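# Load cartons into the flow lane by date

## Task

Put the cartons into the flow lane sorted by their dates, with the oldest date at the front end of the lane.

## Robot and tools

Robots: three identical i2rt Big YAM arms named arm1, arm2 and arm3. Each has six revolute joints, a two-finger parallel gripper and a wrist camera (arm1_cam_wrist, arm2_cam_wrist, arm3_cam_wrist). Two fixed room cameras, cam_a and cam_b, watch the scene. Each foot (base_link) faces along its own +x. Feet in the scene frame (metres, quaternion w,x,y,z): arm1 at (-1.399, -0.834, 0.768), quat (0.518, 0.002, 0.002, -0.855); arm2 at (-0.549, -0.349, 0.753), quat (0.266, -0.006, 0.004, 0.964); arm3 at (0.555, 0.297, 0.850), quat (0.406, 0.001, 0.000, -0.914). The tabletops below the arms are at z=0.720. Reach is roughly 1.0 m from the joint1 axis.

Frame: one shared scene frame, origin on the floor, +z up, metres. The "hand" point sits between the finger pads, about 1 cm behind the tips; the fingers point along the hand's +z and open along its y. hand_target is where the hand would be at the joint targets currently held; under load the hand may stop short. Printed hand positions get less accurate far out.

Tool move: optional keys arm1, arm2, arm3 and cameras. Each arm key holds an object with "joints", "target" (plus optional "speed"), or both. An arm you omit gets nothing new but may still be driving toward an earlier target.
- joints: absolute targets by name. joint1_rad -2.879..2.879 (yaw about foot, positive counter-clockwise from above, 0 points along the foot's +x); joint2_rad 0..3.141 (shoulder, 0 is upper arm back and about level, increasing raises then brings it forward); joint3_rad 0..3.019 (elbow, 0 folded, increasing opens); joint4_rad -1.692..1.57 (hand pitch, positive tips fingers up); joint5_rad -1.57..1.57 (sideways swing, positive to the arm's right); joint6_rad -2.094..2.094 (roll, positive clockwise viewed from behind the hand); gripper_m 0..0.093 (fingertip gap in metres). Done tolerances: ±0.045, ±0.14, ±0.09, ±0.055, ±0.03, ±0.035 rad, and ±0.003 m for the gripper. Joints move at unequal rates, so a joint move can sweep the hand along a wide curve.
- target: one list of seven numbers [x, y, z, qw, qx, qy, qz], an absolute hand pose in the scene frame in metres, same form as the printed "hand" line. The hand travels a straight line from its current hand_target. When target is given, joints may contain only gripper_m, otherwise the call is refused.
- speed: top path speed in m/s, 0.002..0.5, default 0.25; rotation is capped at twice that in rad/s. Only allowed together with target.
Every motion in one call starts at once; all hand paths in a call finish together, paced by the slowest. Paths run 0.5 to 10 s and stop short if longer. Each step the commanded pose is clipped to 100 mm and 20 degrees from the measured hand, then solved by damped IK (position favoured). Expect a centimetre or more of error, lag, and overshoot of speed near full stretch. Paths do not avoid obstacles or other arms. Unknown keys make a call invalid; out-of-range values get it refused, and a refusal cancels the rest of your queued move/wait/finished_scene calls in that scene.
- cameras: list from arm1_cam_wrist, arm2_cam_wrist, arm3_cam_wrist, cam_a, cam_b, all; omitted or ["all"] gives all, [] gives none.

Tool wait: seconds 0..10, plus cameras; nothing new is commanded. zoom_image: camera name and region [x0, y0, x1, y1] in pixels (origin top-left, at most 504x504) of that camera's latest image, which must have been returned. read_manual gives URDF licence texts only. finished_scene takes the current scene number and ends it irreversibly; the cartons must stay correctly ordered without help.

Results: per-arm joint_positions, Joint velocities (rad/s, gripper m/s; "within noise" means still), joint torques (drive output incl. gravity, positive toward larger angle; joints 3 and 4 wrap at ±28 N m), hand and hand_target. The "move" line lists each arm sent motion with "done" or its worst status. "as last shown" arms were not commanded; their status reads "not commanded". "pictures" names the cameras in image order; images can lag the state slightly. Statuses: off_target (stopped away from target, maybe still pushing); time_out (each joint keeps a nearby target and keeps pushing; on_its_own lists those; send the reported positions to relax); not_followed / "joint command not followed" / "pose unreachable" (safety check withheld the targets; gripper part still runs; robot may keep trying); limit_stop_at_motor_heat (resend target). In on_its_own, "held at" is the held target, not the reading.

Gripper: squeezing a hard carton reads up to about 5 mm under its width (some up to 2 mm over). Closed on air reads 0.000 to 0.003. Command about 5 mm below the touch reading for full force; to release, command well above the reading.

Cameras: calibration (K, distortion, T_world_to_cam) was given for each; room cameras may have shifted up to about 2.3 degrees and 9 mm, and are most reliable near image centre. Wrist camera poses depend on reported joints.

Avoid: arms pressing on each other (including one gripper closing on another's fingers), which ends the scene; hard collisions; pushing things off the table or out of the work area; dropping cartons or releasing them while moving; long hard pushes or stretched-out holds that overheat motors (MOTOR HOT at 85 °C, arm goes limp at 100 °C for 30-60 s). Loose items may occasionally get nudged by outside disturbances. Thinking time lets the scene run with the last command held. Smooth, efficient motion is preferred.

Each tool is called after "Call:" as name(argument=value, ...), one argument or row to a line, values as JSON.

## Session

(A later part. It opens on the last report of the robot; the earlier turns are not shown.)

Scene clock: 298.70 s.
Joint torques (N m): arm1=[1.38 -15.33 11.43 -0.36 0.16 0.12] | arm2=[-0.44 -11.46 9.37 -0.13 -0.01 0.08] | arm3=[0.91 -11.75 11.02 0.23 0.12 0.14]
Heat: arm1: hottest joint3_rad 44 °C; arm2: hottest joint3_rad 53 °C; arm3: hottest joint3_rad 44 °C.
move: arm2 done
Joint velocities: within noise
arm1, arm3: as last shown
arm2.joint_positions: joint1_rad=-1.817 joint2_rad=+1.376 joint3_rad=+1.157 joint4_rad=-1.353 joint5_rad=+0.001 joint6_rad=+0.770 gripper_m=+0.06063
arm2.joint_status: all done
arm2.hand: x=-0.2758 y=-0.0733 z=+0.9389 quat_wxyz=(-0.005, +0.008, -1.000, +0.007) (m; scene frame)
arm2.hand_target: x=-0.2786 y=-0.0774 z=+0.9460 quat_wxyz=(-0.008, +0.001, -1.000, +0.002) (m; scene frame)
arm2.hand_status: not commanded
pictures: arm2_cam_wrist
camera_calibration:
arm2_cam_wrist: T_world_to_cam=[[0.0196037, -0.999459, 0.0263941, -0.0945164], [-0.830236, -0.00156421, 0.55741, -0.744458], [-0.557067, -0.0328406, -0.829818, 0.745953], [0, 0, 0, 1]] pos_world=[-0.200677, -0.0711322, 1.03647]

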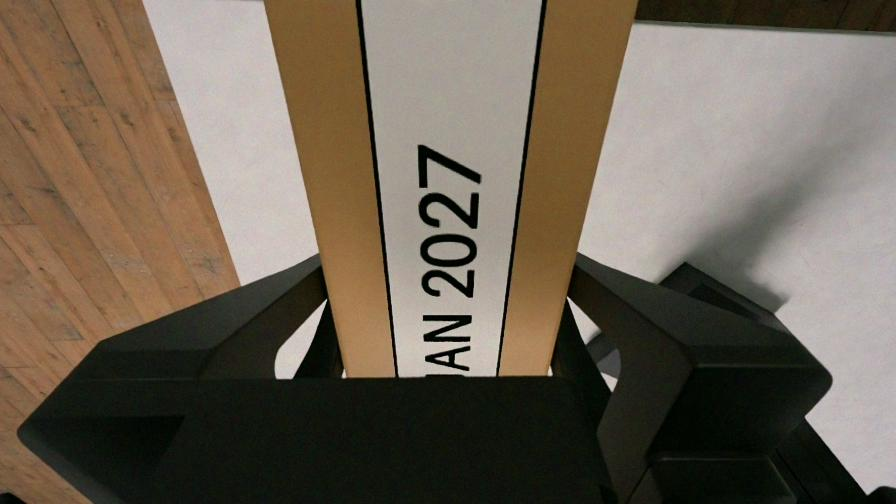

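Call:
move(
  arm2={"target": [-0.16, -0.03, 0.91, 0, 0, -1, 0], "speed": 0.3},
  arm1={"joints": {"joint1_rad": 2.11, "joint2_rad": 1.6, "joint3_rad": 1.45, "joint4_rad": -1.42, "joint5_rad": 0.0, "joint6_rad": 1.276}},
  cameras=[],
)

Call:
move(
  arm2={"target": [0.05, 0.006, 0.86, 0, 0, -1, 0], "speed": 0.3},
  arm1={"target": [-0.830, -0.802, 0.87, 0, 0.5729, 0.8196, 0]},
  cameras=["arm1_cam_wrist", "arm2_cam_wrist"],
)

Scene clock: 304.13 s.
Joint torques (N m): arm1=[1.96 -19.55 12.42 -0.18 0.23 0.16] | arm2=[-0.38 -14.1 15.51 -0.2 -0.06 -0.11] | arm3=[1.08 -11.69 11.03 0.23 0.12 0.15]
Heat: arm1: hottest joint3_rad 45 °C; arm2: hottest joint3_rad 54 °C; arm3: hottest joint3_rad 44 °C.
move: arm1 done; arm2 off_target
Joint velocities: within noise
arm1.joint_positions: joint1_rad=+2.101 joint2_rad=+1.642 joint3_rad=+1.395 joint4_rad=-1.417 joint5_rad=-0.002 joint6_rad=+1.266 gripper_m=+0.05997
arm1.joint_status: all done
arm1.hand: x=-0.9354 y=-0.8125 z=+0.9340 quat_wxyz=(+0.038, -0.571, -0.820, +0.025) (m; scene frame)
arm1.hand_target: x=-0.9212 y=-0.8077 z=+0.9730 quat_wxyz=(+0.000, -0.572, -0.820, -0.003) (m; scene frame)
arm1.hand_status: not commanded
arm2.joint_positions: joint1_rad=-1.920 joint2_rad=+1.680 joint3_rad=+1.345 joint4_rad=-1.308 joint5_rad=-0.012 joint6_rad=+0.690 gripper_m=+0.06063
arm2.joint_status: not commanded
arm2.hand: x=-0.1831 y=-0.0479 z=+0.8817 quat_wxyz=(+0.027, -0.005, -0.999, +0.024) (m; scene frame)
arm2.hand_target: x=-0.1618 y=-0.0316 z=+0.9107 quat_wxyz=(-0.001, +0.000, -1.000, +0.000) (m; scene frame)
arm2.hand_status: off_target (0.041 m and 4.2 deg from the pose sent, 0.127 m and 1.3 deg at the start)
arm3: as last shown
pictures: none
No camera images: "cameras" was empty.

Scene clock: 306.37 s.
Joint torques (N m): arm1=[1.73 -21.66 12.88 0.12 0.32 0.15] | arm2=[-0.38 -22.89 16.27 -0.35 -0.07 -0.11] | arm3=[0.91 -11.75 11 0.2 0.11 0.14]
Heat: arm1: hottest joint3_rad 45 °C; arm2: hottest joint3_rad 54 °C; arm3: hottest joint3_rad 44 °C.
move: arm1 off_target; arm2 off_target
Joint velocities: within noise
arm1.joint_positions: joint1_rad=+2.101 joint2_rad=+1.915 joint3_rad=+1.500 joint4_rad=-1.257 joint5_rad=+0.001 joint6_rad=+1.270 gripper_m=+0.05997
arm1.joint_status: not commanded
arm1.hand: x=-0.8611 y=-0.8088 z=+0.8346 quat_wxyz=(+0.040, -0.573, -0.818, +0.028) (m; scene frame)
arm1.hand_target: x=-0.8328 y=-0.8020 z=+0.8710 quat_wxyz=(+0.000, -0.573, -0.820, -0.001) (m; scene frame)
arm1.hand_status: off_target (0.048 m and 5.6 deg from the pose sent, 0.124 m and 5.2 deg at the start)
arm2.joint_positions: joint1_rad=-2.070 joint2_rad=+2.253 joint3_rad=+2.087 joint4_rad=-1.481 joint5_rad=-0.012 joint6_rad=+0.542 gripper_m=+0.06063
arm2.joint_status: not commanded
arm2.hand: x=+0.0283 y=-0.0065 z=+0.8274 quat_wxyz=(+0.031, -0.005, -0.999, +0.020) (m; scene frame)
arm2.hand_target: x=+0.0475 y=+0.0046 z=+0.8606 quat_wxyz=(-0.001, +0.000, -1.000, +0.000) (m; scene frame)
arm2.hand_status: off_target (0.041 m and 4.3 deg from the pose sent, 0.240 m and 4.2 deg at the start)
arm3: as last shown
pictures: arm1_cam_wrist, arm2_cam_wrist
camera_calibration:
arm1_cam_wrist: T_world_to_cam=[[-0.935605, -0.346495, 0.0677051, -1.13913], [-0.221707, 0.72588, 0.65111, -0.14945], [-0.274752, 0.594171, -0.755958, 0.998436], [0, 0, 0, 1]] pos_world=[-0.824585, -0.879461, 0.929208]
arm2_cam_wrist: T_world_to_cam=[[-0.0039148, -0.998563, 0.0534382, -0.0525248], [-0.787613, 0.0360058, 0.615117, -0.478376], [-0.616157, -0.0396806, -0.786623, 0.790921], [0, 0, 0, 1]] pos_world=[0.110351, -0.00384091, 0.91922]

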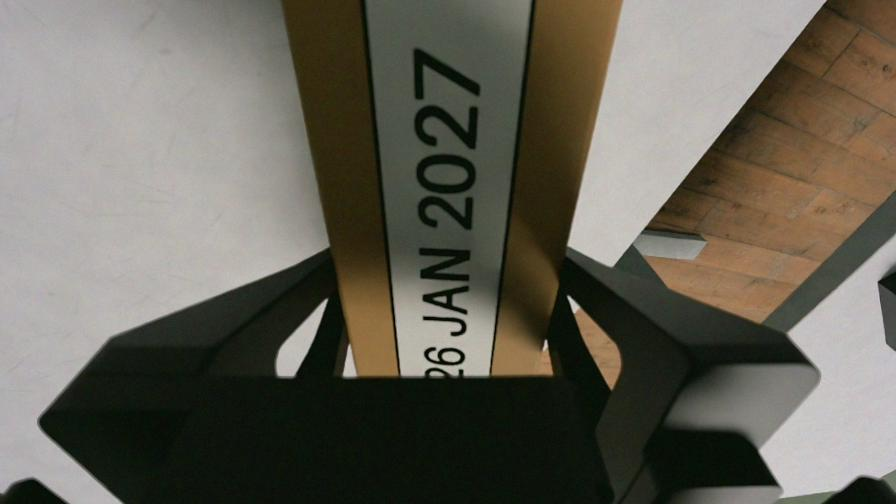

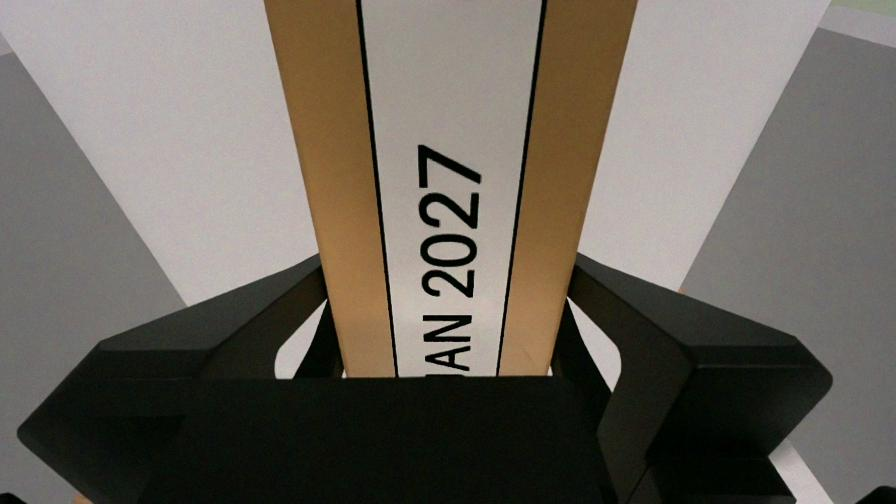

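Call:
move(
  arm2={"target": [0.046, 0.004, 0.805, 0, 0, -1, 0], "speed": 0.15},
  arm1={"target": [-0.832, -0.800, 0.812, 0, 0.5729, 0.8196, 0], "speed": 0.15},
  cameras=[],
)

Call:
move(
  arm2={"target": [0.045, 0.004, 0.785, 0, 0, -1, 0], "speed": 0.1},
  arm1={"target": [-0.832, -0.799, 0.793, 0, 0.5729, 0.8196, 0], "speed": 0.1},
  cameras=[],
)

Scene clock: 311.30 s.
Joint torques (N m): arm1=[1.85 -22.95 8.59 0.29 0.18 0.12] | arm2=[-0.21 -23.59 9.61 0.58 -0.06 -0.11] | arm3=[0.97 -11.81 11.02 0.27 0.11 0.14]
Heat: arm1: hottest joint3_rad 45 °C; arm2: hottest joint3_rad 54 °C; arm3: hottest joint3_rad 44 °C.
move: arm1 off_target; arm2 done
Joint velocities: within noise
arm1.joint_positions: joint1_rad=+2.101 joint2_rad=+1.978 joint3_rad=+1.477 joint4_rad=-1.126 joint5_rad=+0.005 joint6_rad=+1.276 gripper_m=+0.05997
arm1.joint_status: not commanded
arm1.hand: x=-0.8439 y=-0.8084 z=+0.7914 quat_wxyz=(+0.021, -0.576, -0.817, +0.016) (m; scene frame)
arm1.hand_target: x=-0.8325 y=-0.8000 z=+0.8121 quat_wxyz=(+0.000, -0.573, -0.820, +0.000) (m; scene frame)
arm1.hand_status: off_target (0.025 m and 3.1 deg from the pose sent, 0.038 m and 5.6 deg at the start)
arm2.joint_positions: joint1_rad=-2.070 joint2_rad=+2.283 joint3_rad=+2.067 joint4_rad=-1.373 joint5_rad=-0.012 joint6_rad=+0.541 gripper_m=+0.06063
arm2.joint_status: not commanded
arm2.hand: x=+0.0442 y=+0.0025 z=+0.7995 quat_wxyz=(+0.006, -0.005, -1.000, +0.005) (m; scene frame)
arm2.hand_target: x=+0.0460 y=+0.0041 z=+0.8051 quat_wxyz=(+0.000, +0.000, -1.000, +0.000) (m; scene frame)
arm2.hand_status: done (0.006 m and 1.1 deg from the pose sent, 0.030 m and 4.3 deg at the start)
arm3: as last shown
pictures: none
No camera images: "cameras" was empty.

Scene clock: 312.33 s.
Joint torques (N m): arm1=[2.08 -20.6 7.91 0.46 0.11 0.05] | arm2=[-0.21 -23 9.28 0.23 -0.11 -0.1] | arm3=[0.79 -11.75 11 0.23 0.12 0.15]
Heat: arm1: hottest joint3_rad 45 °C; arm2: hottest joint3_rad 54 °C; arm3: hottest joint3_rad 44 °C.
move: arm1 off_target; arm2 done
Joint velocities: within noise
arm1.joint_positions: joint1_rad=+2.101 joint2_rad=+1.978 joint3_rad=+1.467 joint4_rad=-1.088 joint5_rad=+0.006 joint6_rad=+1.284 gripper_m=+0.05998
arm1.joint_status: not commanded
arm1.hand: x=-0.8389 y=-0.8080 z=+0.7878 quat_wxyz=(+0.010, -0.579, -0.815, +0.008) (m; scene frame)
arm1.hand_target: x=-0.8322 y=-0.7990 z=+0.7931 quat_wxyz=(+0.000, -0.573, -0.820, +0.000) (m; scene frame)
arm1.hand_status: off_target (0.012 m and 1.7 deg from the pose sent, 0.015 m and 3.1 deg at the start)
arm2.joint_positions: joint1_rad=-2.070 joint2_rad=+2.287 joint3_rad=+2.040 joint4_rad=-1.329 joint5_rad=-0.013 joint6_rad=+0.541 gripper_m=+0.06063
arm2.joint_status: not commanded
arm2.hand: x=+0.0455 y=+0.0031 z=+0.7868 quat_wxyz=(+0.001, -0.005, -1.000, +0.002) (m; scene frame)
arm2.hand_target: x=+0.0449 y=+0.0041 z=+0.7849 quat_wxyz=(+0.000, +0.000, -1.000, +0.000) (m; scene frame)
arm2.hand_status: done (0.002 m and 0.6 deg from the pose sent, 0.014 m and 1.1 deg at the start)
arm3.joint_positions: joint1_rad=+0.390 joint2_rad=+1.286 joint3_rad=+0.882 joint4_rad=-1.165 joint5_rad=+0.000 joint6_rad=+1.232 gripper_m=+0.09398
arm3.joint_status: not commanded
arm3.hand: x=+0.4418 y=-0.0152 z=+0.9668 quat_wxyz=(-0.001, -1.000, +0.003, -0.001) (m; scene frame)
arm3.hand_target: x=+0.4437 y=-0.0197 z=+0.9706 quat_wxyz=(-0.005, -1.000, +0.002, +0.001) (m; scene frame)
arm3.hand_status: not commanded
pictures: none
No camera images: "cameras" was empty.

Call:
move(
  arm2={"target": [0.045, 0.003, 0.774, 0, 0, -1, 0], "speed": 0.08},
  arm1={"target": [-0.834, -0.799, 0.784, 0, 0.5729, 0.8196, 0], "speed": 0.08},
  cameras=[],
)

Scene clock: 316.40 s.
Joint torques (N m): arm1=[1.96 -20.01 7.45 0.64 -0.1 0.01] | arm2=[-0.21 -22.42 8.58 0.7 -0.07 -0.11] | arm3=[1.03 -11.63 11.03 0.23 0.13 0.14]
Heat: arm1: hottest joint3_rad 45 °C; arm2: hottest joint3_rad 54 °C; arm3: hottest joint3_rad 44 °C.
move: arm1 off_target; arm2 done
Joint velocities: within noise
arm1.joint_positions: joint1_rad=+2.101 joint2_rad=+1.978 joint3_rad=+1.457 joint4_rad=-1.071 joint5_rad=+0.011 joint6_rad=+1.287 gripper_m=+0.05998
arm1.joint_status: not commanded
arm1.hand: x=-0.8391 y=-0.8088 z=+0.7844 quat_wxyz=(+0.006, -0.580, -0.814, +0.008) (m; scene frame)
arm1.hand_target: x=-0.8342 y=-0.7990 z=+0.7840 quat_wxyz=(+0.000, -0.573, -0.820, +0.000) (m; scene frame)
arm1.hand_status: off_target (0.011 m and 1.5 deg from the pose sent, 0.011 m and 1.7 deg at the start)
arm2.joint_positions: joint1_rad=-2.070 joint2_rad=+2.287 joint3_rad=+2.030 joint4_rad=-1.306 joint5_rad=-0.013 joint6_rad=+0.541 gripper_m=+0.06063
arm2.joint_status: not commanded
arm2.hand: x=+0.0476 y=+0.0043 z=+0.7833 quat_wxyz=(-0.005, -0.005, -1.000, -0.002) (m; scene frame)
arm2.hand_target: x=+0.0448 y=+0.0030 z=+0.7739 quat_wxyz=(+0.000, +0.000, -1.000, +0.000) (m; scene frame)
arm2.hand_status: done (0.010 m and 0.8 deg from the pose sent, 0.013 m and 0.6 deg at the start)
arm3: as last shown
pictures: none
No camera images: "cameras" was empty.

Call:
move(
  arm2={"joints": {"gripper_m": 0.094}},
  arm1={"joints": {"gripper_m": 0.094}},
  cameras=["arm1_cam_wrist", "arm2_cam_wrist"],
)

Scene clock: 319.17 s.
Joint torques (N m): arm1=[2.32 -19.78 7.61 0.46 0.06 0.02] | arm2=[-0.21 -21.3 8.44 0.69 -0.05 -0.11] | arm3=[1.03 -11.69 11.03 0.24 0.12 0.14]
Heat: arm1: hottest joint3_rad 44 °C; arm2: hottest joint3_rad 54 °C; arm3: hottest joint3_rad 44 °C.
move: arm1 done; arm2 done
Joint velocities: within noise
arm1.joint_positions: joint1_rad=+2.101 joint2_rad=+1.978 joint3_rad=+1.455 joint4_rad=-1.065 joint5_rad=+0.007 joint6_rad=+1.287 gripper_m=+0.09378
arm1.joint_status: all done
arm1.hand: x=-0.8382 y=-0.8080 z=+0.7838 quat_wxyz=(+0.005, -0.580, -0.814, +0.005) (m; scene frame)
arm1.hand_target: x=-0.8341 y=-0.7991 z=+0.7841 quat_wxyz=(+0.000, -0.573, -0.820, +0.000) (m; scene frame)
arm1.hand_status: not commanded
arm2.joint_positions: joint1_rad=-2.070 joint2_rad=+2.287 joint3_rad=+2.030 joint4_rad=-1.306 joint5_rad=-0.013 joint6_rad=+0.541 gripper_m=+0.09382
arm2.joint_status: all done
arm2.hand: x=+0.0477 y=+0.0044 z=+0.7836 quat_wxyz=(-0.005, -0.005, -1.000, -0.002) (m; scene frame)
arm2.hand_target: x=+0.0449 y=+0.0030 z=+0.7741 quat_wxyz=(+0.000, +0.000, -1.000, +0.000) (m; scene frame)
arm2.hand_status: not commanded
arm3: as last shown
pictures: arm1_cam_wrist, arm2_cam_wrist
camera_calibration:
arm1_cam_wrist: T_world_to_cam=[[-0.943733, -0.33053, -0.0108906, -1.04637], [-0.263481, 0.731575, 0.628789, -0.1248], [-0.199866, 0.596278, -0.7775, 1.04719], [0, 0, 0, 1]] pos_world=[-0.811079, -0.878973, 0.881266]
arm2_cam_wrist: T_world_to_cam=[[-0.00455775, -0.999952, 0.00864114, -0.0041616], [-0.830654, 0.00859705, 0.556723, -0.388711], [-0.556771, -0.00464038, -0.830653, 0.800356], [0, 0, 0, 1]] pos_world=[0.122712, 0.00289433, 0.881259]

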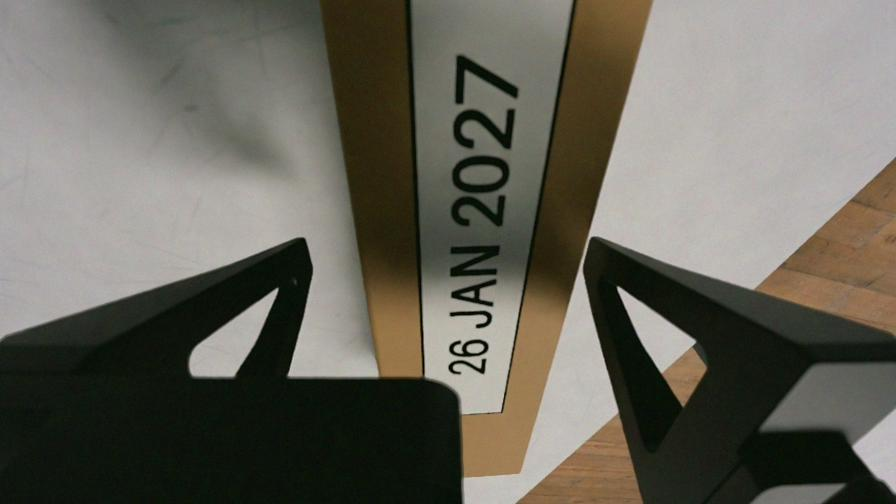

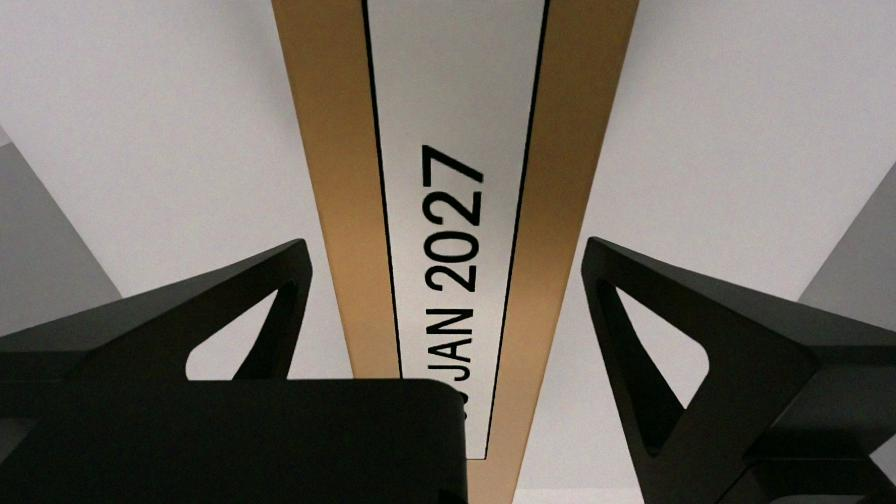

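Call:
move(
  arm2={"target": [0.03, 0.002, 0.92, 0, 0, -1, 0], "speed": 0.25},
  arm1={"target": [-0.842, -0.802, 0.88, 0, 0.5729, 0.8196, 0], "speed": 0.2},
  cameras=["arm2_cam_wrist"],
)

Scene clock: 325.47 s.
Joint torques (N m): arm1=[1.73 -19.66 11.49 -0.32 0.1 -0.02] | arm2=[0.26 -19.43 14.43 -0.24 -0.05 -0.04] | arm3=[1.03 -11.81 11.03 0.25 0.11 0.15]
Heat: arm1: hottest joint3_rad 44 °C; arm2: hottest joint3_rad 53 °C; arm3: hottest joint3_rad 44 °C.
move: arm1 off_target; arm2 off_target
Joint velocities: within noise
arm1.joint_positions: joint1_rad=+2.101 joint2_rad=+1.862 joint3_rad=+1.498 joint4_rad=-1.251 joint5_rad=+0.007 joint6_rad=+1.287 gripper_m=+0.09386
arm1.joint_status: not commanded
arm1.hand: x=-0.8577 y=-0.8094 z=+0.8611 quat_wxyz=(+0.016, -0.580, -0.814, +0.013) (m; scene frame)
arm1.hand_target: x=-0.8430 y=-0.8021 z=+0.8801 quat_wxyz=(+0.000, -0.573, -0.820, +0.000) (m; scene frame)
arm1.hand_status: off_target (0.026 m and 2.6 deg from the pose sent, 0.096 m and 1.3 deg at the start)
arm2.joint_positions: joint1_rad=-2.070 joint2_rad=+2.155 joint3_rad=+2.149 joint4_rad=-1.588 joint5_rad=-0.013 joint6_rad=+0.541 gripper_m=+0.09388
arm2.joint_status: not commanded
arm2.hand: x=+0.0210 y=-0.0091 z=+0.9157 quat_wxyz=(+0.008, -0.005, -1.000, +0.006) (m; scene frame)
arm2.hand_target: x=+0.0293 y=+0.0017 z=+0.9200 quat_wxyz=(-0.001, +0.000, -1.000, +0.000) (m; scene frame)
arm2.hand_status: off_target (0.015 m and 1.3 deg from the pose sent, 0.138 m and 0.8 deg at the start)
arm3: as last shown
pictures: arm2_cam_wrist
camera_calibration:
arm2_cam_wrist: T_world_to_cam=[[-0.0045434, -0.999687, 0.0245986, -0.0334439], [-0.815324, 0.0179458, 0.578727, -0.504712], [-0.578987, -0.0174264, -0.81515, 0.88127], [0, 0, 0, 1]] pos_world=[0.0985889, -0.00901861, 1.01128]

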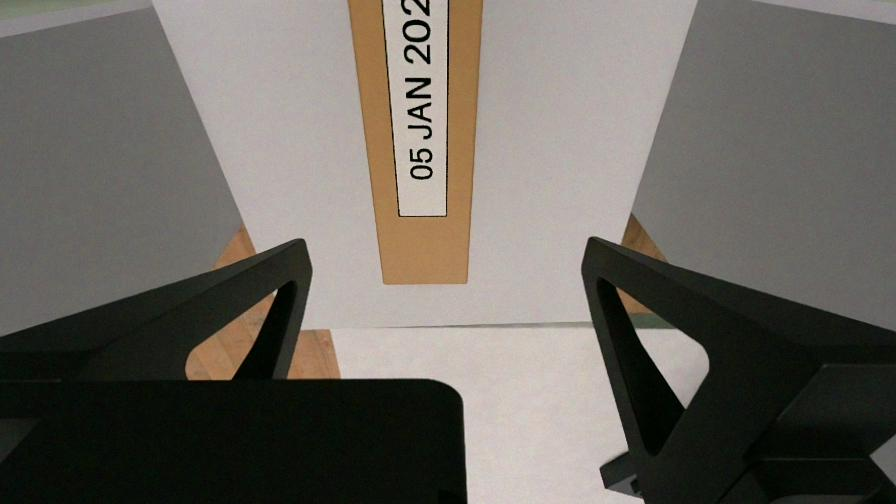

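Call:
move(
  arm2={"target": [-0.28, -0.08, 0.945, 0, 0, -1, 0], "speed": 0.35},
  arm1={"joints": {"joint1_rad": -0.3, "joint2_rad": 0.6, "joint3_rad": 1.6, "joint4_rad": -1.5, "joint5_rad": 0.0, "joint6_rad": 0.0}},
  arm3={"joints": {"joint1_rad": 0.05, "joint6_rad": 0.886}},
  cameras=[],
)

Call:
move(
  arm2={"joints": {"joint1_rad": 2.18, "joint2_rad": 1.5, "joint3_rad": 1.3, "joint4_rad": -1.37, "joint5_rad": 0.0, "joint6_rad": -0.85}},
  arm3={"joints": {"joint1_rad": -0.31, "joint6_rad": 0.53}},
  cameras=["arm2_cam_wrist", "arm3_cam_wrist"],
)

Scene clock: 336.60 s.
Joint torques (N m): arm1=[-0.5 3.37 7.62 1.2 0 -0.05] | arm2=[0.5 -8.88 8.32 0.77 0.11 0.08] | arm3=[-0.44 -11.81 11.06 0.32 0.09 -0.03]
Heat: arm1: hottest joint3_rad 46 °C; arm2: hottest joint3_rad 55 °C; arm3: hottest joint3_rad 44 °C.
move: arm1 done; arm2 done; arm3 done
Joint velocities: within noise
arm1.joint_positions: joint1_rad=-0.283 joint2_rad=+0.600 joint3_rad=+1.586 joint4_rad=-1.492 joint5_rad=+0.002 joint6_rad=+0.009 gripper_m=+0.09389
arm1.joint_status: all done
arm1.hand: x=-1.5206 y=-0.9619 z=+1.3664 quat_wxyz=(-0.199, -0.795, -0.335, +0.465) (m; scene frame)
arm1.hand_target: x=-1.5198 y=-0.9574 z=+1.3706 quat_wxyz=(-0.194, -0.795, -0.332, +0.469) (m; scene frame)
arm1.hand_status: not commanded
arm2.joint_positions: joint1_rad=-1.838 joint2_rad=+1.348 joint3_rad=+1.168 joint4_rad=-1.378 joint5_rad=-0.017 joint6_rad=+0.762 gripper_m=+0.09388
arm2.joint_status: not commanded
arm2.hand: x=-0.2755 y=-0.0801 z=+0.9531 quat_wxyz=(-0.003, +0.001, -1.000, -0.004) (m; scene frame)
arm2.hand_target: x=-0.2800 y=-0.0801 z=+0.9451 quat_wxyz=(+0.000, +0.000, -1.000, +0.000) (m; scene frame)
arm2.hand_status: done (0.009 m and 0.6 deg from the pose sent, 0.311 m and 1.3 deg at the start)
arm3.joint_positions: joint1_rad=+0.059 joint2_rad=+1.286 joint3_rad=+0.882 joint4_rad=-1.165 joint5_rad=+0.000 joint6_rad=+0.894 gripper_m=+0.09398
arm3.joint_status: all done
arm3.hand: x=+0.3461 y=+0.0385 z=+0.9667 quat_wxyz=(+0.000, -1.000, +0.000, +0.000) (m; scene frame)
arm3.hand_target: x=+0.3415 y=+0.0376 z=+0.9704 quat_wxyz=(-0.004, -1.000, +0.000, +0.002) (m; scene frame)
arm3.hand_status: not commanded
pictures: none
No camera images: "cameras" was empty.

Scene clock: 339.37 s.
Joint torques (N m): arm1=[-0.5 3.08 7.62 1.2 0 -0.06] | arm2=[0.09 -11.81 11.64 -0.12 -0.07 -0.11] | arm3=[-0.62 -11.69 11.07 0.29 0.05 -0.03]
Heat: arm1: hottest joint3_rad 46 °C; arm2: hottest joint3_rad 56 °C; arm3: hottest joint3_rad 44 °C.
move: arm2 done; arm3 done
Joint velocities: within noise
arm1: as last shown
arm1.joint_positions: joint1_rad=-0.283 joint2_rad=+0.600 joint3_rad=+1.586 joint4_rad=-1.492 joint5_rad=+0.002 joint6_rad=+0.008 gripper_m=+0.09389
arm2.joint_positions: joint1_rad=+2.177 joint2_rad=+1.504 joint3_rad=+1.275 joint4_rad=-1.361 joint5_rad=-0.001 joint6_rad=-0.840 gripper_m=+0.09401
arm2.joint_status: all done
arm2.hand: x=-0.5217 y=-0.7775 z=+0.9385 quat_wxyz=(+0.003, +0.326, +0.945, +0.005) (m; scene frame)
arm2.hand_target: x=-0.5205 y=-0.7831 z=+0.9496 quat_wxyz=(+0.006, +0.320, +0.947, -0.004) (m; scene frame)
arm2.hand_status: not commanded
arm3.joint_positions: joint1_rad=-0.301 joint2_rad=+1.286 joint3_rad=+0.882 joint4_rad=-1.165 joint5_rad=+0.001 joint6_rad=+0.539 gripper_m=+0.09398
arm3.joint_status: all done
arm3.hand: x=+0.2682 y=+0.1285 z=+0.9665 quat_wxyz=(+0.000, -1.000, +0.002, +0.000) (m; scene frame)
arm3.hand_target: x=+0.2637 y=+0.1291 z=+0.9702 quat_wxyz=(-0.003, -1.000, +0.002, +0.003) (m; scene frame)
arm3.hand_status: not commanded
pictures: arm2_cam_wrist, arm3_cam_wrist
camera_calibration:
arm2_cam_wrist: T_world_to_cam=[[-0.612338, -0.790596, 0.000918129, -0.936892], [-0.652609, 0.506118, 0.563866, -0.468139], [-0.446255, 0.344678, -0.825865, 0.933119], [0, 0, 0, 1]] pos_world=[-0.462797, -0.825394, 1.03546]
arm3_cam_wrist: T_world_to_cam=[[0.0191114, 0.999814, -0.00258654, -0.130232], [0.803022, -0.0138084, 0.59579, -0.787569], [0.595643, -0.0134634, -0.803136, 0.741267], [0, 0, 0, 1]] pos_world=[0.193393, 0.129312, 1.06423]

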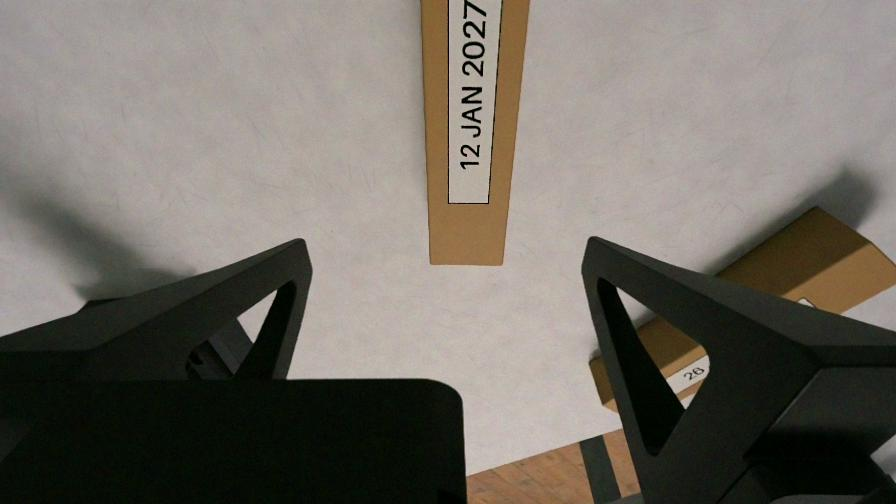

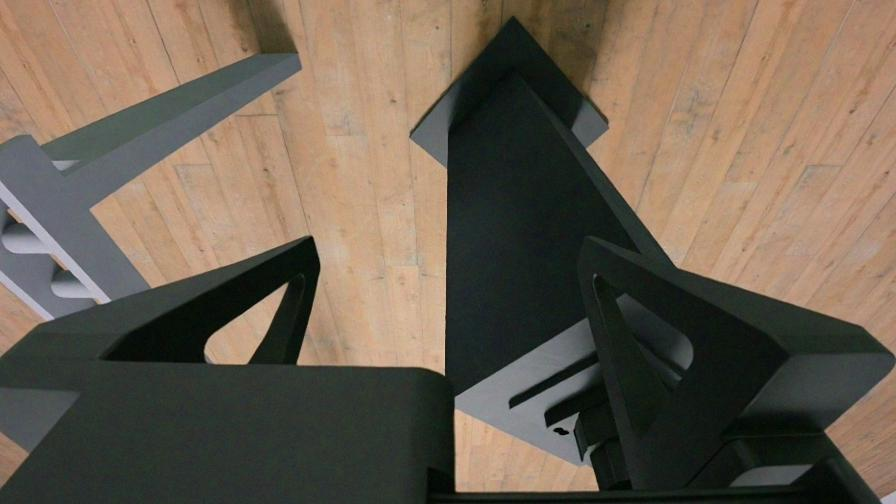

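Call:
move(
  arm2={"target": [-0.518, -0.812, 0.86, 0, 0.3239, 0.9461, 0], "speed": 0.25},
  arm3={"target": [0.05, 0.005, 0.925, 0, 1, 0, 0], "speed": 0.25},
  cameras=["arm2_cam_wrist", "arm3_cam_wrist"],
)

Scene clock: 349.43 s.
Joint torques (N m): arm1=[-0.56 3.08 7.61 1.2 0 -0.06] | arm2=[0.32 -11.75 8.05 0.75 -0.02 -0.01] | arm3=[-0.5 -22.24 14.04 0.05 0.1 -0.03]
Heat: arm1: hottest joint3_rad 45 °C; arm2: hottest joint3_rad 56 °C; arm3: hottest joint3_rad 44 °C.
move: arm2 off_target; arm3 off_target
Joint velocities: within noise
arm1: as last shown
arm2.joint_positions: joint1_rad=+2.177 joint2_rad=+1.633 joint3_rad=+1.245 joint4_rad=-1.174 joint5_rad=+0.007 joint6_rad=-0.840 gripper_m=+0.09401
arm2.joint_status: not commanded
arm2.hand: x=-0.5199 y=-0.8158 z=+0.8727 quat_wxyz=(+0.005, +0.326, +0.945, -0.009) (m; scene frame)
arm2.hand_target: x=-0.5181 y=-0.8118 z=+0.8602 quat_wxyz=(+0.000, +0.324, +0.946, +0.000) (m; scene frame)
arm2.hand_status: off_target (0.013 m and 1.2 deg from the pose sent, 0.086 m and 0.7 deg at the start)
arm3.joint_positions: joint1_rad=-0.301 joint2_rad=+1.921 joint3_rad=+1.545 joint4_rad=-1.196 joint5_rad=+0.001 joint6_rad=+0.535 gripper_m=+0.09398
arm3.joint_status: not commanded
arm3.hand: x=+0.0633 y=+0.0070 z=+0.9259 quat_wxyz=(+0.001, -1.000, +0.000, -0.001) (m; scene frame)
arm3.hand_target: x=+0.0503 y=+0.0052 z=+0.9251 quat_wxyz=(+0.000, -1.000, +0.000, +0.001) (m; scene frame)
arm3.hand_status: off_target (0.013 m and 0.2 deg from the pose sent, 0.254 m and 0.2 deg at the start)
pictures: arm2_cam_wrist, arm3_cam_wrist
camera_calibration:
arm2_cam_wrist: T_world_to_cam=[[-0.612518, -0.789975, 0.0275973, -0.988958], [-0.649288, 0.522733, 0.552426, -0.385189], [-0.450829, 0.320452, -0.833105, 0.876942], [0, 0, 0, 1]] pos_world=[-0.460502, -0.860919, 0.970666]
arm3_cam_wrist: T_world_to_cam=[[0.0157576, 0.999875, -0.00115357, -0.00605104], [0.801659, -0.0119442, 0.597663, -0.602191], [0.597574, -0.0103425, -0.801747, 0.827607], [0, 0, 0, 1]] pos_world=[-0.0117094, 0.00741708, 1.02343]

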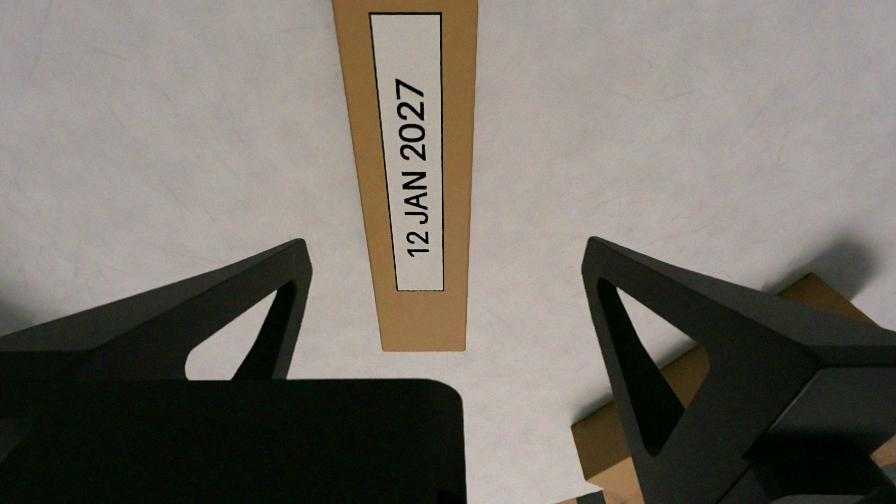

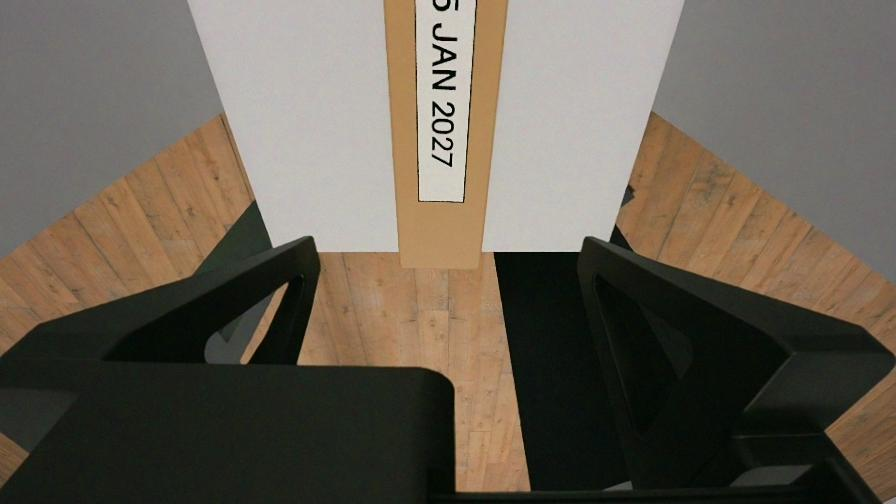

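Call:
move(
  arm2={"target": [-0.5135, -0.797, 0.815, 0, 0.3222, 0.9467, 0], "speed": 0.2},
  arm3={"target": [0.020, -0.002, 0.845, 0, 1, 0, 0], "speed": 0.2},
  cameras=["arm2_cam_wrist", "arm3_cam_wrist"],
)

Scene clock: 358.93 s.
Joint torques (N m): arm1=[-0.56 3.08 7.62 1.18 0.01 -0.06] | arm2=[0.73 -11.4 7.5 0.76 -0.02 0.07] | arm3=[-0.5 -25.23 12.92 0.64 0.1 -0.02]
Heat: arm1: hottest joint3_rad 45 °C; arm2: hottest joint3_rad 55 °C; arm3: hottest joint3_rad 46 °C.
move: arm2 off_target; arm3 off_target
Joint velocities: within noise
arm1: as last shown
arm2.joint_positions: joint1_rad=+2.183 joint2_rad=+1.652 joint3_rad=+1.138 joint4_rad=-1.047 joint5_rad=+0.007 joint6_rad=-0.840 gripper_m=+0.09401
arm2.joint_status: not commanded
arm2.hand: x=-0.5179 y=-0.8024 z=+0.8274 quat_wxyz=(+0.005, +0.323, +0.946, -0.010) (m; scene frame)
arm2.hand_target: x=-0.5137 y=-0.7968 z=+0.8153 quat_wxyz=(+0.000, +0.322, +0.947, +0.000) (m; scene frame)
arm2.hand_status: off_target (0.014 m and 1.3 deg from the pose sent, 0.061 m and 1.3 deg at the start)
arm3.joint_positions: joint1_rad=-0.315 joint2_rad=+2.093 joint3_rad=+1.584 joint4_rad=-1.090 joint5_rad=+0.001 joint6_rad=+0.520 gripper_m=+0.09398
arm3.joint_status: not commanded
arm3.hand: x=+0.0372 y=+0.0009 z=+0.8423 quat_wxyz=(+0.007, -1.000, -0.001, -0.013) (m; scene frame)
arm3.hand_target: x=+0.0205 y=-0.0016 z=+0.8452 quat_wxyz=(+0.000, -1.000, +0.000, +0.000) (m; scene frame)
arm3.hand_status: off_target (0.018 m and 1.7 deg from the pose sent, 0.092 m and 0.2 deg at the start)
pictures: arm2_cam_wrist, arm3_cam_wrist
camera_calibration:
arm2_cam_wrist: T_world_to_cam=[[-0.6083, -0.793215, 0.0279452, -0.976595], [-0.652049, 0.519498, 0.552226, -0.369768], [-0.452552, 0.317698, -0.833226, 0.832763], [0, 0, 0, 1]] pos_world=[-0.458301, -0.847123, 0.925366]
arm3_cam_wrist: T_world_to_cam=[[0.0144834, 0.999818, 0.0124385, -0.0111041], [0.787658, -0.0190713, 0.615818, -0.546163], [0.615943, 0.000878142, -0.787791, 0.763653], [0, 0, 0, 1]] pos_world=[-0.0400159, 0.0000154314, 0.938074]

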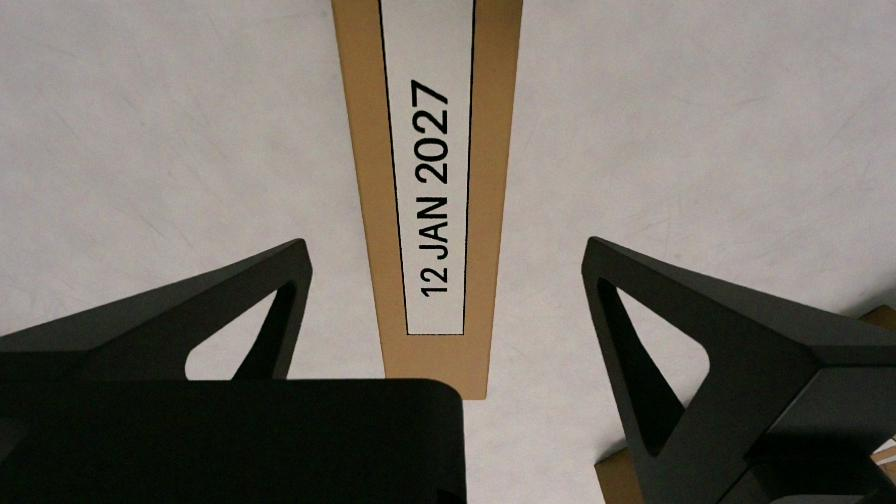

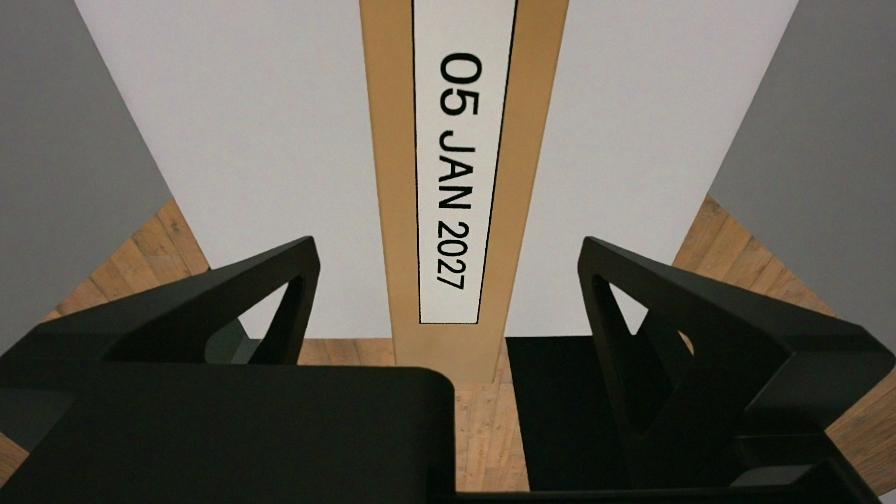

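Call:
move(
  arm2={"target": [-0.5105, -0.793, 0.775, 0, 0.3222, 0.9467, 0], "speed": 0.15},
  arm3={"target": [0.013, -0.003, 0.801, 0, 1, 0, 0], "speed": 0.15},
  cameras=["arm2_cam_wrist", "arm3_cam_wrist"],
)

Scene clock: 368.23 s.
Joint torques (N m): arm1=[-0.62 3.19 7.62 1.21 0.01 -0.06] | arm2=[0.73 -11.16 7.23 0.79 -0.03 0.1] | arm3=[-0.67 -25.23 12.44 0.68 0.1 -0.02]
Heat: arm1: hottest joint3_rad 44 °C; arm2: hottest joint3_rad 53 °C; arm3: hottest joint3_rad 47 °C.
move: arm2 off_target; arm3 off_target
Joint velocities: within noise
arm1: as last shown
arm2.joint_positions: joint1_rad=+2.190 joint2_rad=+1.705 joint3_rad=+1.080 joint4_rad=-0.940 joint5_rad=+0.007 joint6_rad=-0.836 gripper_m=+0.09401
arm2.joint_status: not commanded
arm2.hand: x=-0.5148 y=-0.7985 z=+0.7859 quat_wxyz=(+0.004, +0.322, +0.947, -0.008) (m; scene frame)
arm2.hand_target: x=-0.5107 y=-0.7928 z=+0.7753 quat_wxyz=(+0.000, +0.322, +0.947, +0.000) (m; scene frame)
arm2.hand_status: off_target (0.013 m and 1.0 deg from the pose sent, 0.054 m and 1.2 deg at the start)
arm3.joint_positions: joint1_rad=-0.318 joint2_rad=+2.159 joint3_rad=+1.585 joint4_rad=-1.017 joint5_rad=+0.001 joint6_rad=+0.516 gripper_m=+0.09398
arm3.joint_status: not commanded
arm3.hand: x=+0.0295 y=-0.0014 z=+0.8039 quat_wxyz=(+0.005, -1.000, -0.001, -0.010) (m; scene frame)
arm3.hand_target: x=+0.0134 y=-0.0026 z=+0.8013 quat_wxyz=(+0.000, -1.000, +0.000, +0.000) (m; scene frame)
arm3.hand_status: off_target (0.017 m and 1.3 deg from the pose sent, 0.048 m and 1.7 deg at the start)
pictures: arm2_cam_wrist, arm3_cam_wrist
camera_calibration:
arm2_cam_wrist: T_world_to_cam=[[-0.605789, -0.795227, 0.0251741, -0.968594], [-0.653513, 0.515383, 0.554347, -0.352578], [-0.453806, 0.319366, -0.831905, 0.798087], [0, 0, 0, 1]] pos_world=[-0.455001, -0.843422, 0.883766]
arm3_cam_wrist: T_world_to_cam=[[0.0133735, 0.999875, 0.00844114, -0.00488679], [0.791682, -0.0157448, 0.61073, -0.512489], [0.610787, -0.00148489, -0.791794, 0.741517], [0, 0, 0, 1]] pos_world=[-0.0471149, -0.00208177, 0.900162]

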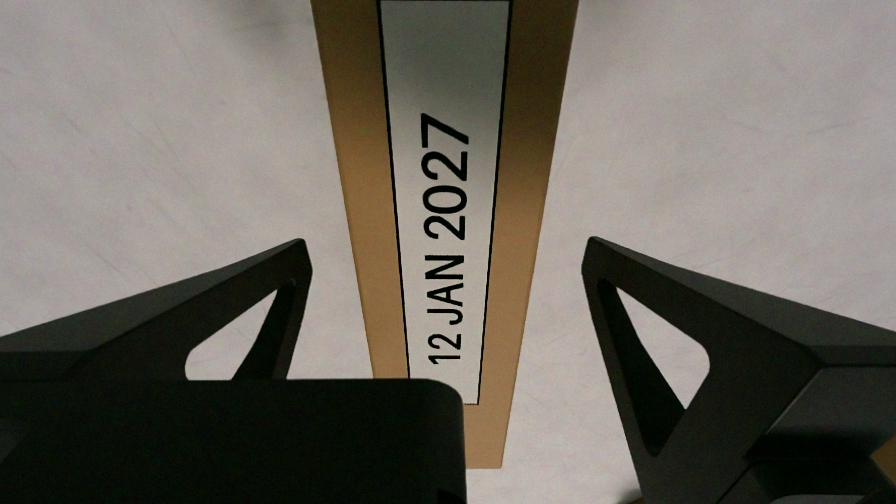

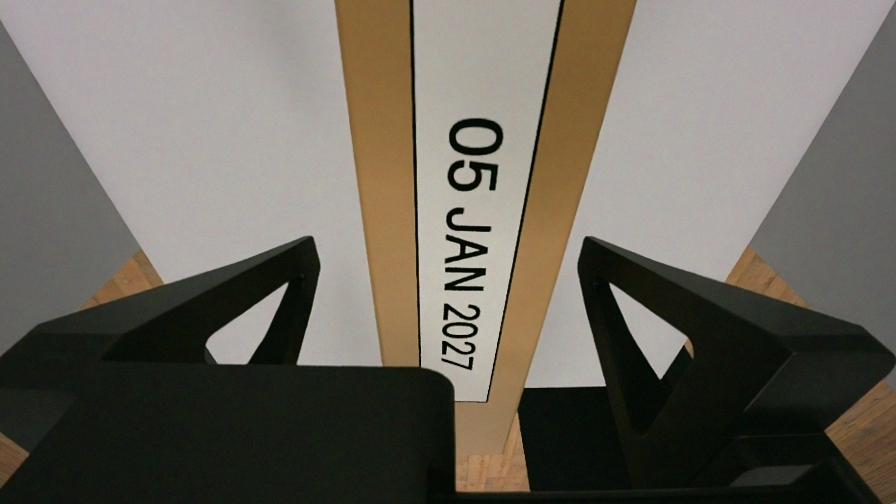

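Call:
move(
  arm2={"target": [-0.5105, -0.793, 0.744, 0, 0.3222, 0.9467, 0], "speed": 0.12},
  arm3={"target": [0.013, 0.002, 0.7975, 0, 1, 0, 0], "speed": 0.1},
  cameras=["arm2_cam_wrist", "arm3_cam_wrist"],
)

Scene clock: 374.57 s.
Joint torques (N m): arm1=[-0.56 3.14 7.61 1.2 0 -0.06] | arm2=[0.67 -12.04 6.57 0.77 -0.02 0.09] | arm3=[-0.79 -25.23 11.52 0.73 0.09 -0.02]
Heat: arm1: hottest joint3_rad 44 °C; arm2: hottest joint3_rad 53 °C; arm3: hottest joint3_rad 47 °C.
move: arm2 off_target; arm3 off_target
Joint velocities: within noise
arm1: as last shown
arm2.joint_positions: joint1_rad=+2.190 joint2_rad=+1.758 joint3_rad=+1.053 joint4_rad=-0.859 joint5_rad=+0.007 joint6_rad=-0.836 gripper_m=+0.09401
arm2.joint_status: not commanded
arm2.hand: x=-0.5144 y=-0.7993 z=+0.7549 quat_wxyz=(+0.004, +0.322, +0.947, -0.008) (m; scene frame)
arm2.hand_target: x=-0.5107 y=-0.7927 z=+0.7442 quat_wxyz=(+0.000, +0.322, +0.947, +0.000) (m; scene frame)
arm2.hand_status: off_target (0.013 m and 1.1 deg from the pose sent, 0.042 m and 1.0 deg at the start)
arm3.joint_positions: joint1_rad=-0.326 joint2_rad=+2.159 joint3_rad=+1.585 joint4_rad=-1.007 joint5_rad=+0.001 joint6_rad=+0.509 gripper_m=+0.09398
arm3.joint_status: not commanded
arm3.hand: x=+0.0249 y=+0.0013 z=+0.8038 quat_wxyz=(+0.003, -1.000, -0.001, -0.005) (m; scene frame)
arm3.hand_target: x=+0.0134 y=+0.0022 z=+0.7977 quat_wxyz=(+0.000, -1.000, +0.000, +0.000) (m; scene frame)
arm3.hand_status: off_target (0.014 m and 0.6 deg from the pose sent, 0.018 m and 1.3 deg at the start)
pictures: arm2_cam_wrist, arm3_cam_wrist
camera_calibration:
arm2_cam_wrist: T_world_to_cam=[[-0.60581, -0.795194, 0.0256975, -0.96856], [-0.653563, 0.51581, 0.553891, -0.334099], [-0.453706, 0.318758, -0.832192, 0.772564], [0, 0, 0, 1]] pos_world=[-0.454601, -0.844122, 0.852866]
arm3_cam_wrist: T_world_to_cam=[[0.014154, 0.999895, 0.00299231, -0.00319478], [0.797296, -0.013092, 0.603447, -0.503084], [0.603423, -0.00615544, -0.797397, 0.749], [0, 0, 0, 1]] pos_world=[-0.0508121, 0.00121849, 0.900845]

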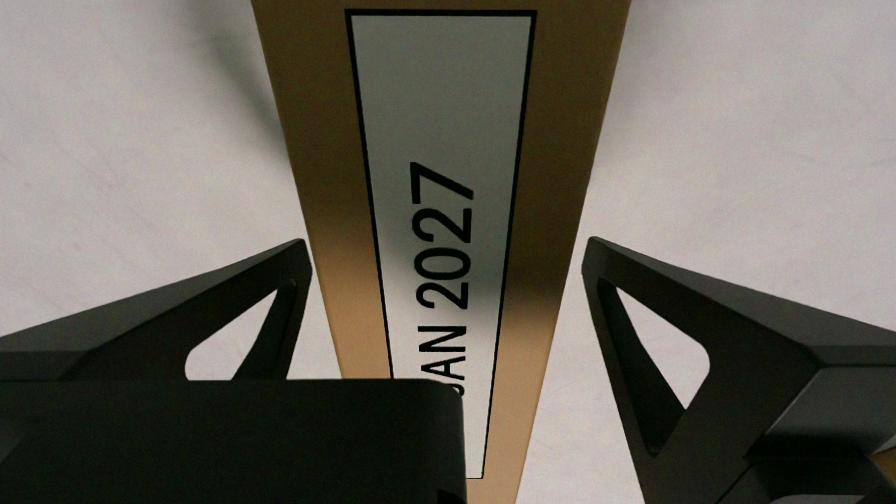

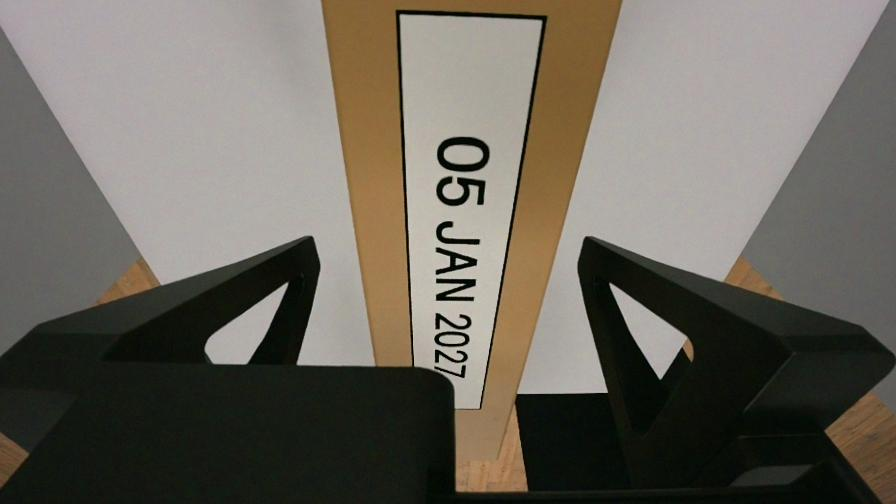

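Call:
move(
  arm2={"joints": {"gripper_m": 0.052}},
  arm3={"joints": {"gripper_m": 0.052}},
  cameras=[],
)

Call:
move(
  arm2={"target": [-0.508, -0.77, 0.86, 0, 0.3222, 0.9467, 0], "speed": 0.25},
  arm3={"target": [0.03, 0.004, 0.90, 0, 1, 0, 0], "speed": 0.2},
  cameras=["arm2_cam_wrist", "arm3_cam_wrist"],
)

Scene clock: 380.40 s.
Joint torques (N m): arm1=[-0.56 3.14 7.62 1.21 0 -0.05] | arm2=[0.62 -11.87 6.63 0.76 -0.03 0.08] | arm3=[-0.79 -25.11 11.55 0.77 0.02 -0.03]
Heat: arm1: hottest joint3_rad 44 °C; arm2: hottest joint3_rad 52 °C; arm3: hottest joint3_rad 47 °C.
move: arm2 off_target; arm3 off_target
Joint velocities: within noise
arm1: as last shown
arm2.joint_positions: joint1_rad=+2.190 joint2_rad=+1.758 joint3_rad=+1.053 joint4_rad=-0.859 joint5_rad=+0.007 joint6_rad=-0.835 gripper_m=+0.06054
arm2.joint_status: gripper_m off_target (ended at +0.06057, target +0.05200)
arm2.hand: x=-0.5143 y=-0.7993 z=+0.7549 quat_wxyz=(+0.004, +0.322, +0.947, -0.008) (m; scene frame)
arm2.hand_target: x=-0.5107 y=-0.7927 z=+0.7442 quat_wxyz=(+0.000, +0.322, +0.947, +0.000) (m; scene frame)
arm2.hand_status: not commanded
arm3.joint_positions: joint1_rad=-0.326 joint2_rad=+2.159 joint3_rad=+1.585 joint4_rad=-1.006 joint5_rad=+0.003 joint6_rad=+0.509 gripper_m=+0.05835
arm3.joint_status: gripper_m off_target (ended at +0.05837, target +0.05200)
arm3.hand: x=+0.0245 y=+0.0020 z=+0.8038 quat_wxyz=(+0.003, -1.000, -0.001, -0.004) (m; scene frame)
arm3.hand_target: x=+0.0132 y=+0.0023 z=+0.7977 quat_wxyz=(+0.000, -1.000, +0.000, +0.000) (m; scene frame)
arm3.hand_status: not commanded
pictures: none
No camera images: "cameras" was empty.

Scene clock: 381.83 s.
Joint torques (N m): arm1=[-0.56 3.08 7.62 1.2 0 -0.06] | arm2=[0.67 -12.28 12.77 -0.29 -0.08 0.1] | arm3=[0.09 -27.69 13.46 -0.14 0.03 0.08]
Heat: arm1: hottest joint3_rad 44 °C; arm2: hottest joint3_rad 52 °C; arm3: hottest joint3_rad 47 °C.
move: arm2 off_target; arm3 off_target
Joint velocities: within noise
arm1: as last shown
arm2.joint_positions: joint1_rad=+2.202 joint2_rad=+1.554 joint3_rad=+1.053 joint4_rad=-1.131 joint5_rad=+0.007 joint6_rad=-0.824 gripper_m=+0.06054
arm2.joint_status: not commanded
arm2.hand: x=-0.5141 y=-0.7497 z=+0.8393 quat_wxyz=(-0.010, +0.321, +0.947, +0.023) (m; scene frame)
arm2.hand_target: x=-0.5080 y=-0.7689 z=+0.8602 quat_wxyz=(+0.000, +0.322, +0.947, +0.000) (m; scene frame)
arm2.hand_status: off_target (0.030 m and 2.8 deg from the pose sent, 0.109 m and 1.1 deg at the start)
arm3.joint_positions: joint1_rad=-0.326 joint2_rad=+2.033 joint3_rad=+1.585 joint4_rad=-1.166 joint5_rad=+0.002 joint6_rad=+0.509 gripper_m=+0.05835
arm3.joint_status: not commanded
arm3.hand: x=+0.0435 y=+0.0126 z=+0.8769 quat_wxyz=(+0.012, -1.000, -0.001, -0.020) (m; scene frame)
arm3.hand_target: x=+0.0307 y=+0.0045 z=+0.9002 quat_wxyz=(+0.000, -1.000, +0.000, +0.000) (m; scene frame)
arm3.hand_status: off_target (0.028 m and 2.6 deg from the pose sent, 0.096 m and 0.6 deg at the start)
pictures: arm2_cam_wrist, arm3_cam_wrist
camera_calibration:
arm2_cam_wrist: T_world_to_cam=[[-0.605045, -0.79582, -0.0243274, -0.889245], [-0.650256, 0.476282, 0.591881, -0.465985], [-0.459443, 0.373933, -0.805658, 0.843273], [0, 0, 0, 1]] pos_world=[-0.453606, -0.801066, 0.933564]
arm3_cam_wrist: T_world_to_cam=[[0.0141857, 0.999664, 0.0216967, -0.031393], [0.779084, -0.0246517, 0.626434, -0.581094], [0.626759, 0.00801713, -0.779172, 0.778906], [0, 0, 0, 1]] pos_world=[-0.0350199, 0.0108129, 0.9716]

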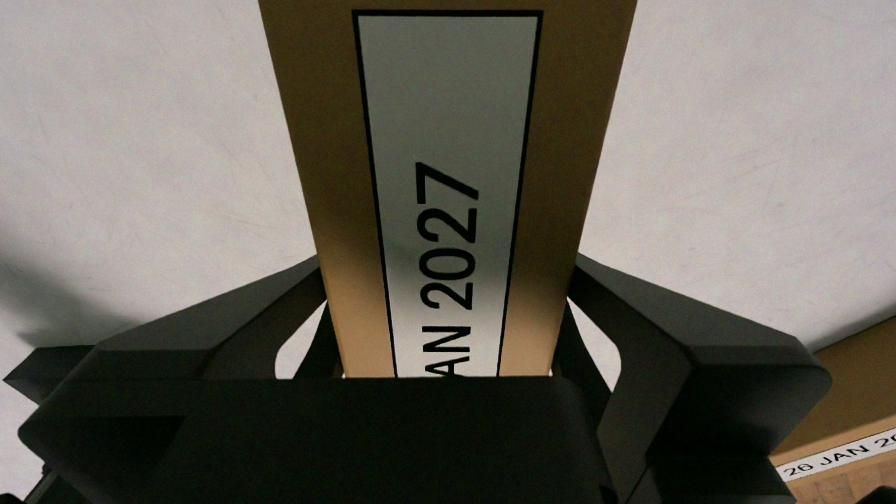

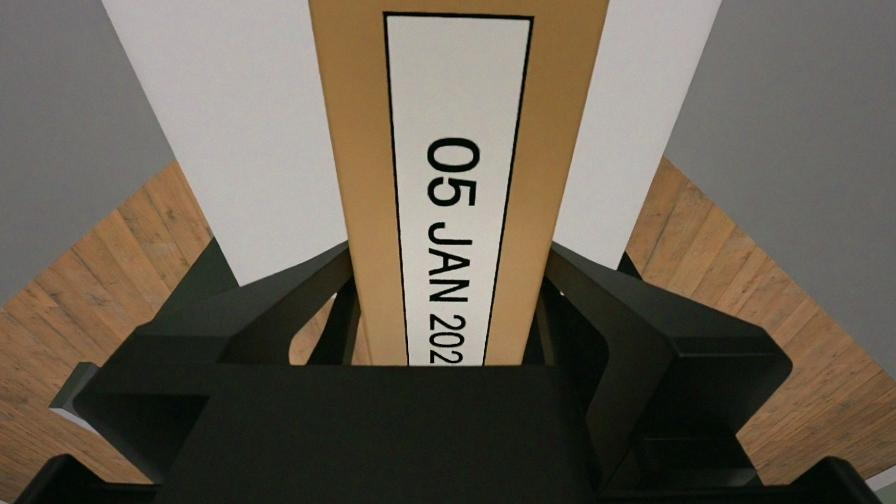

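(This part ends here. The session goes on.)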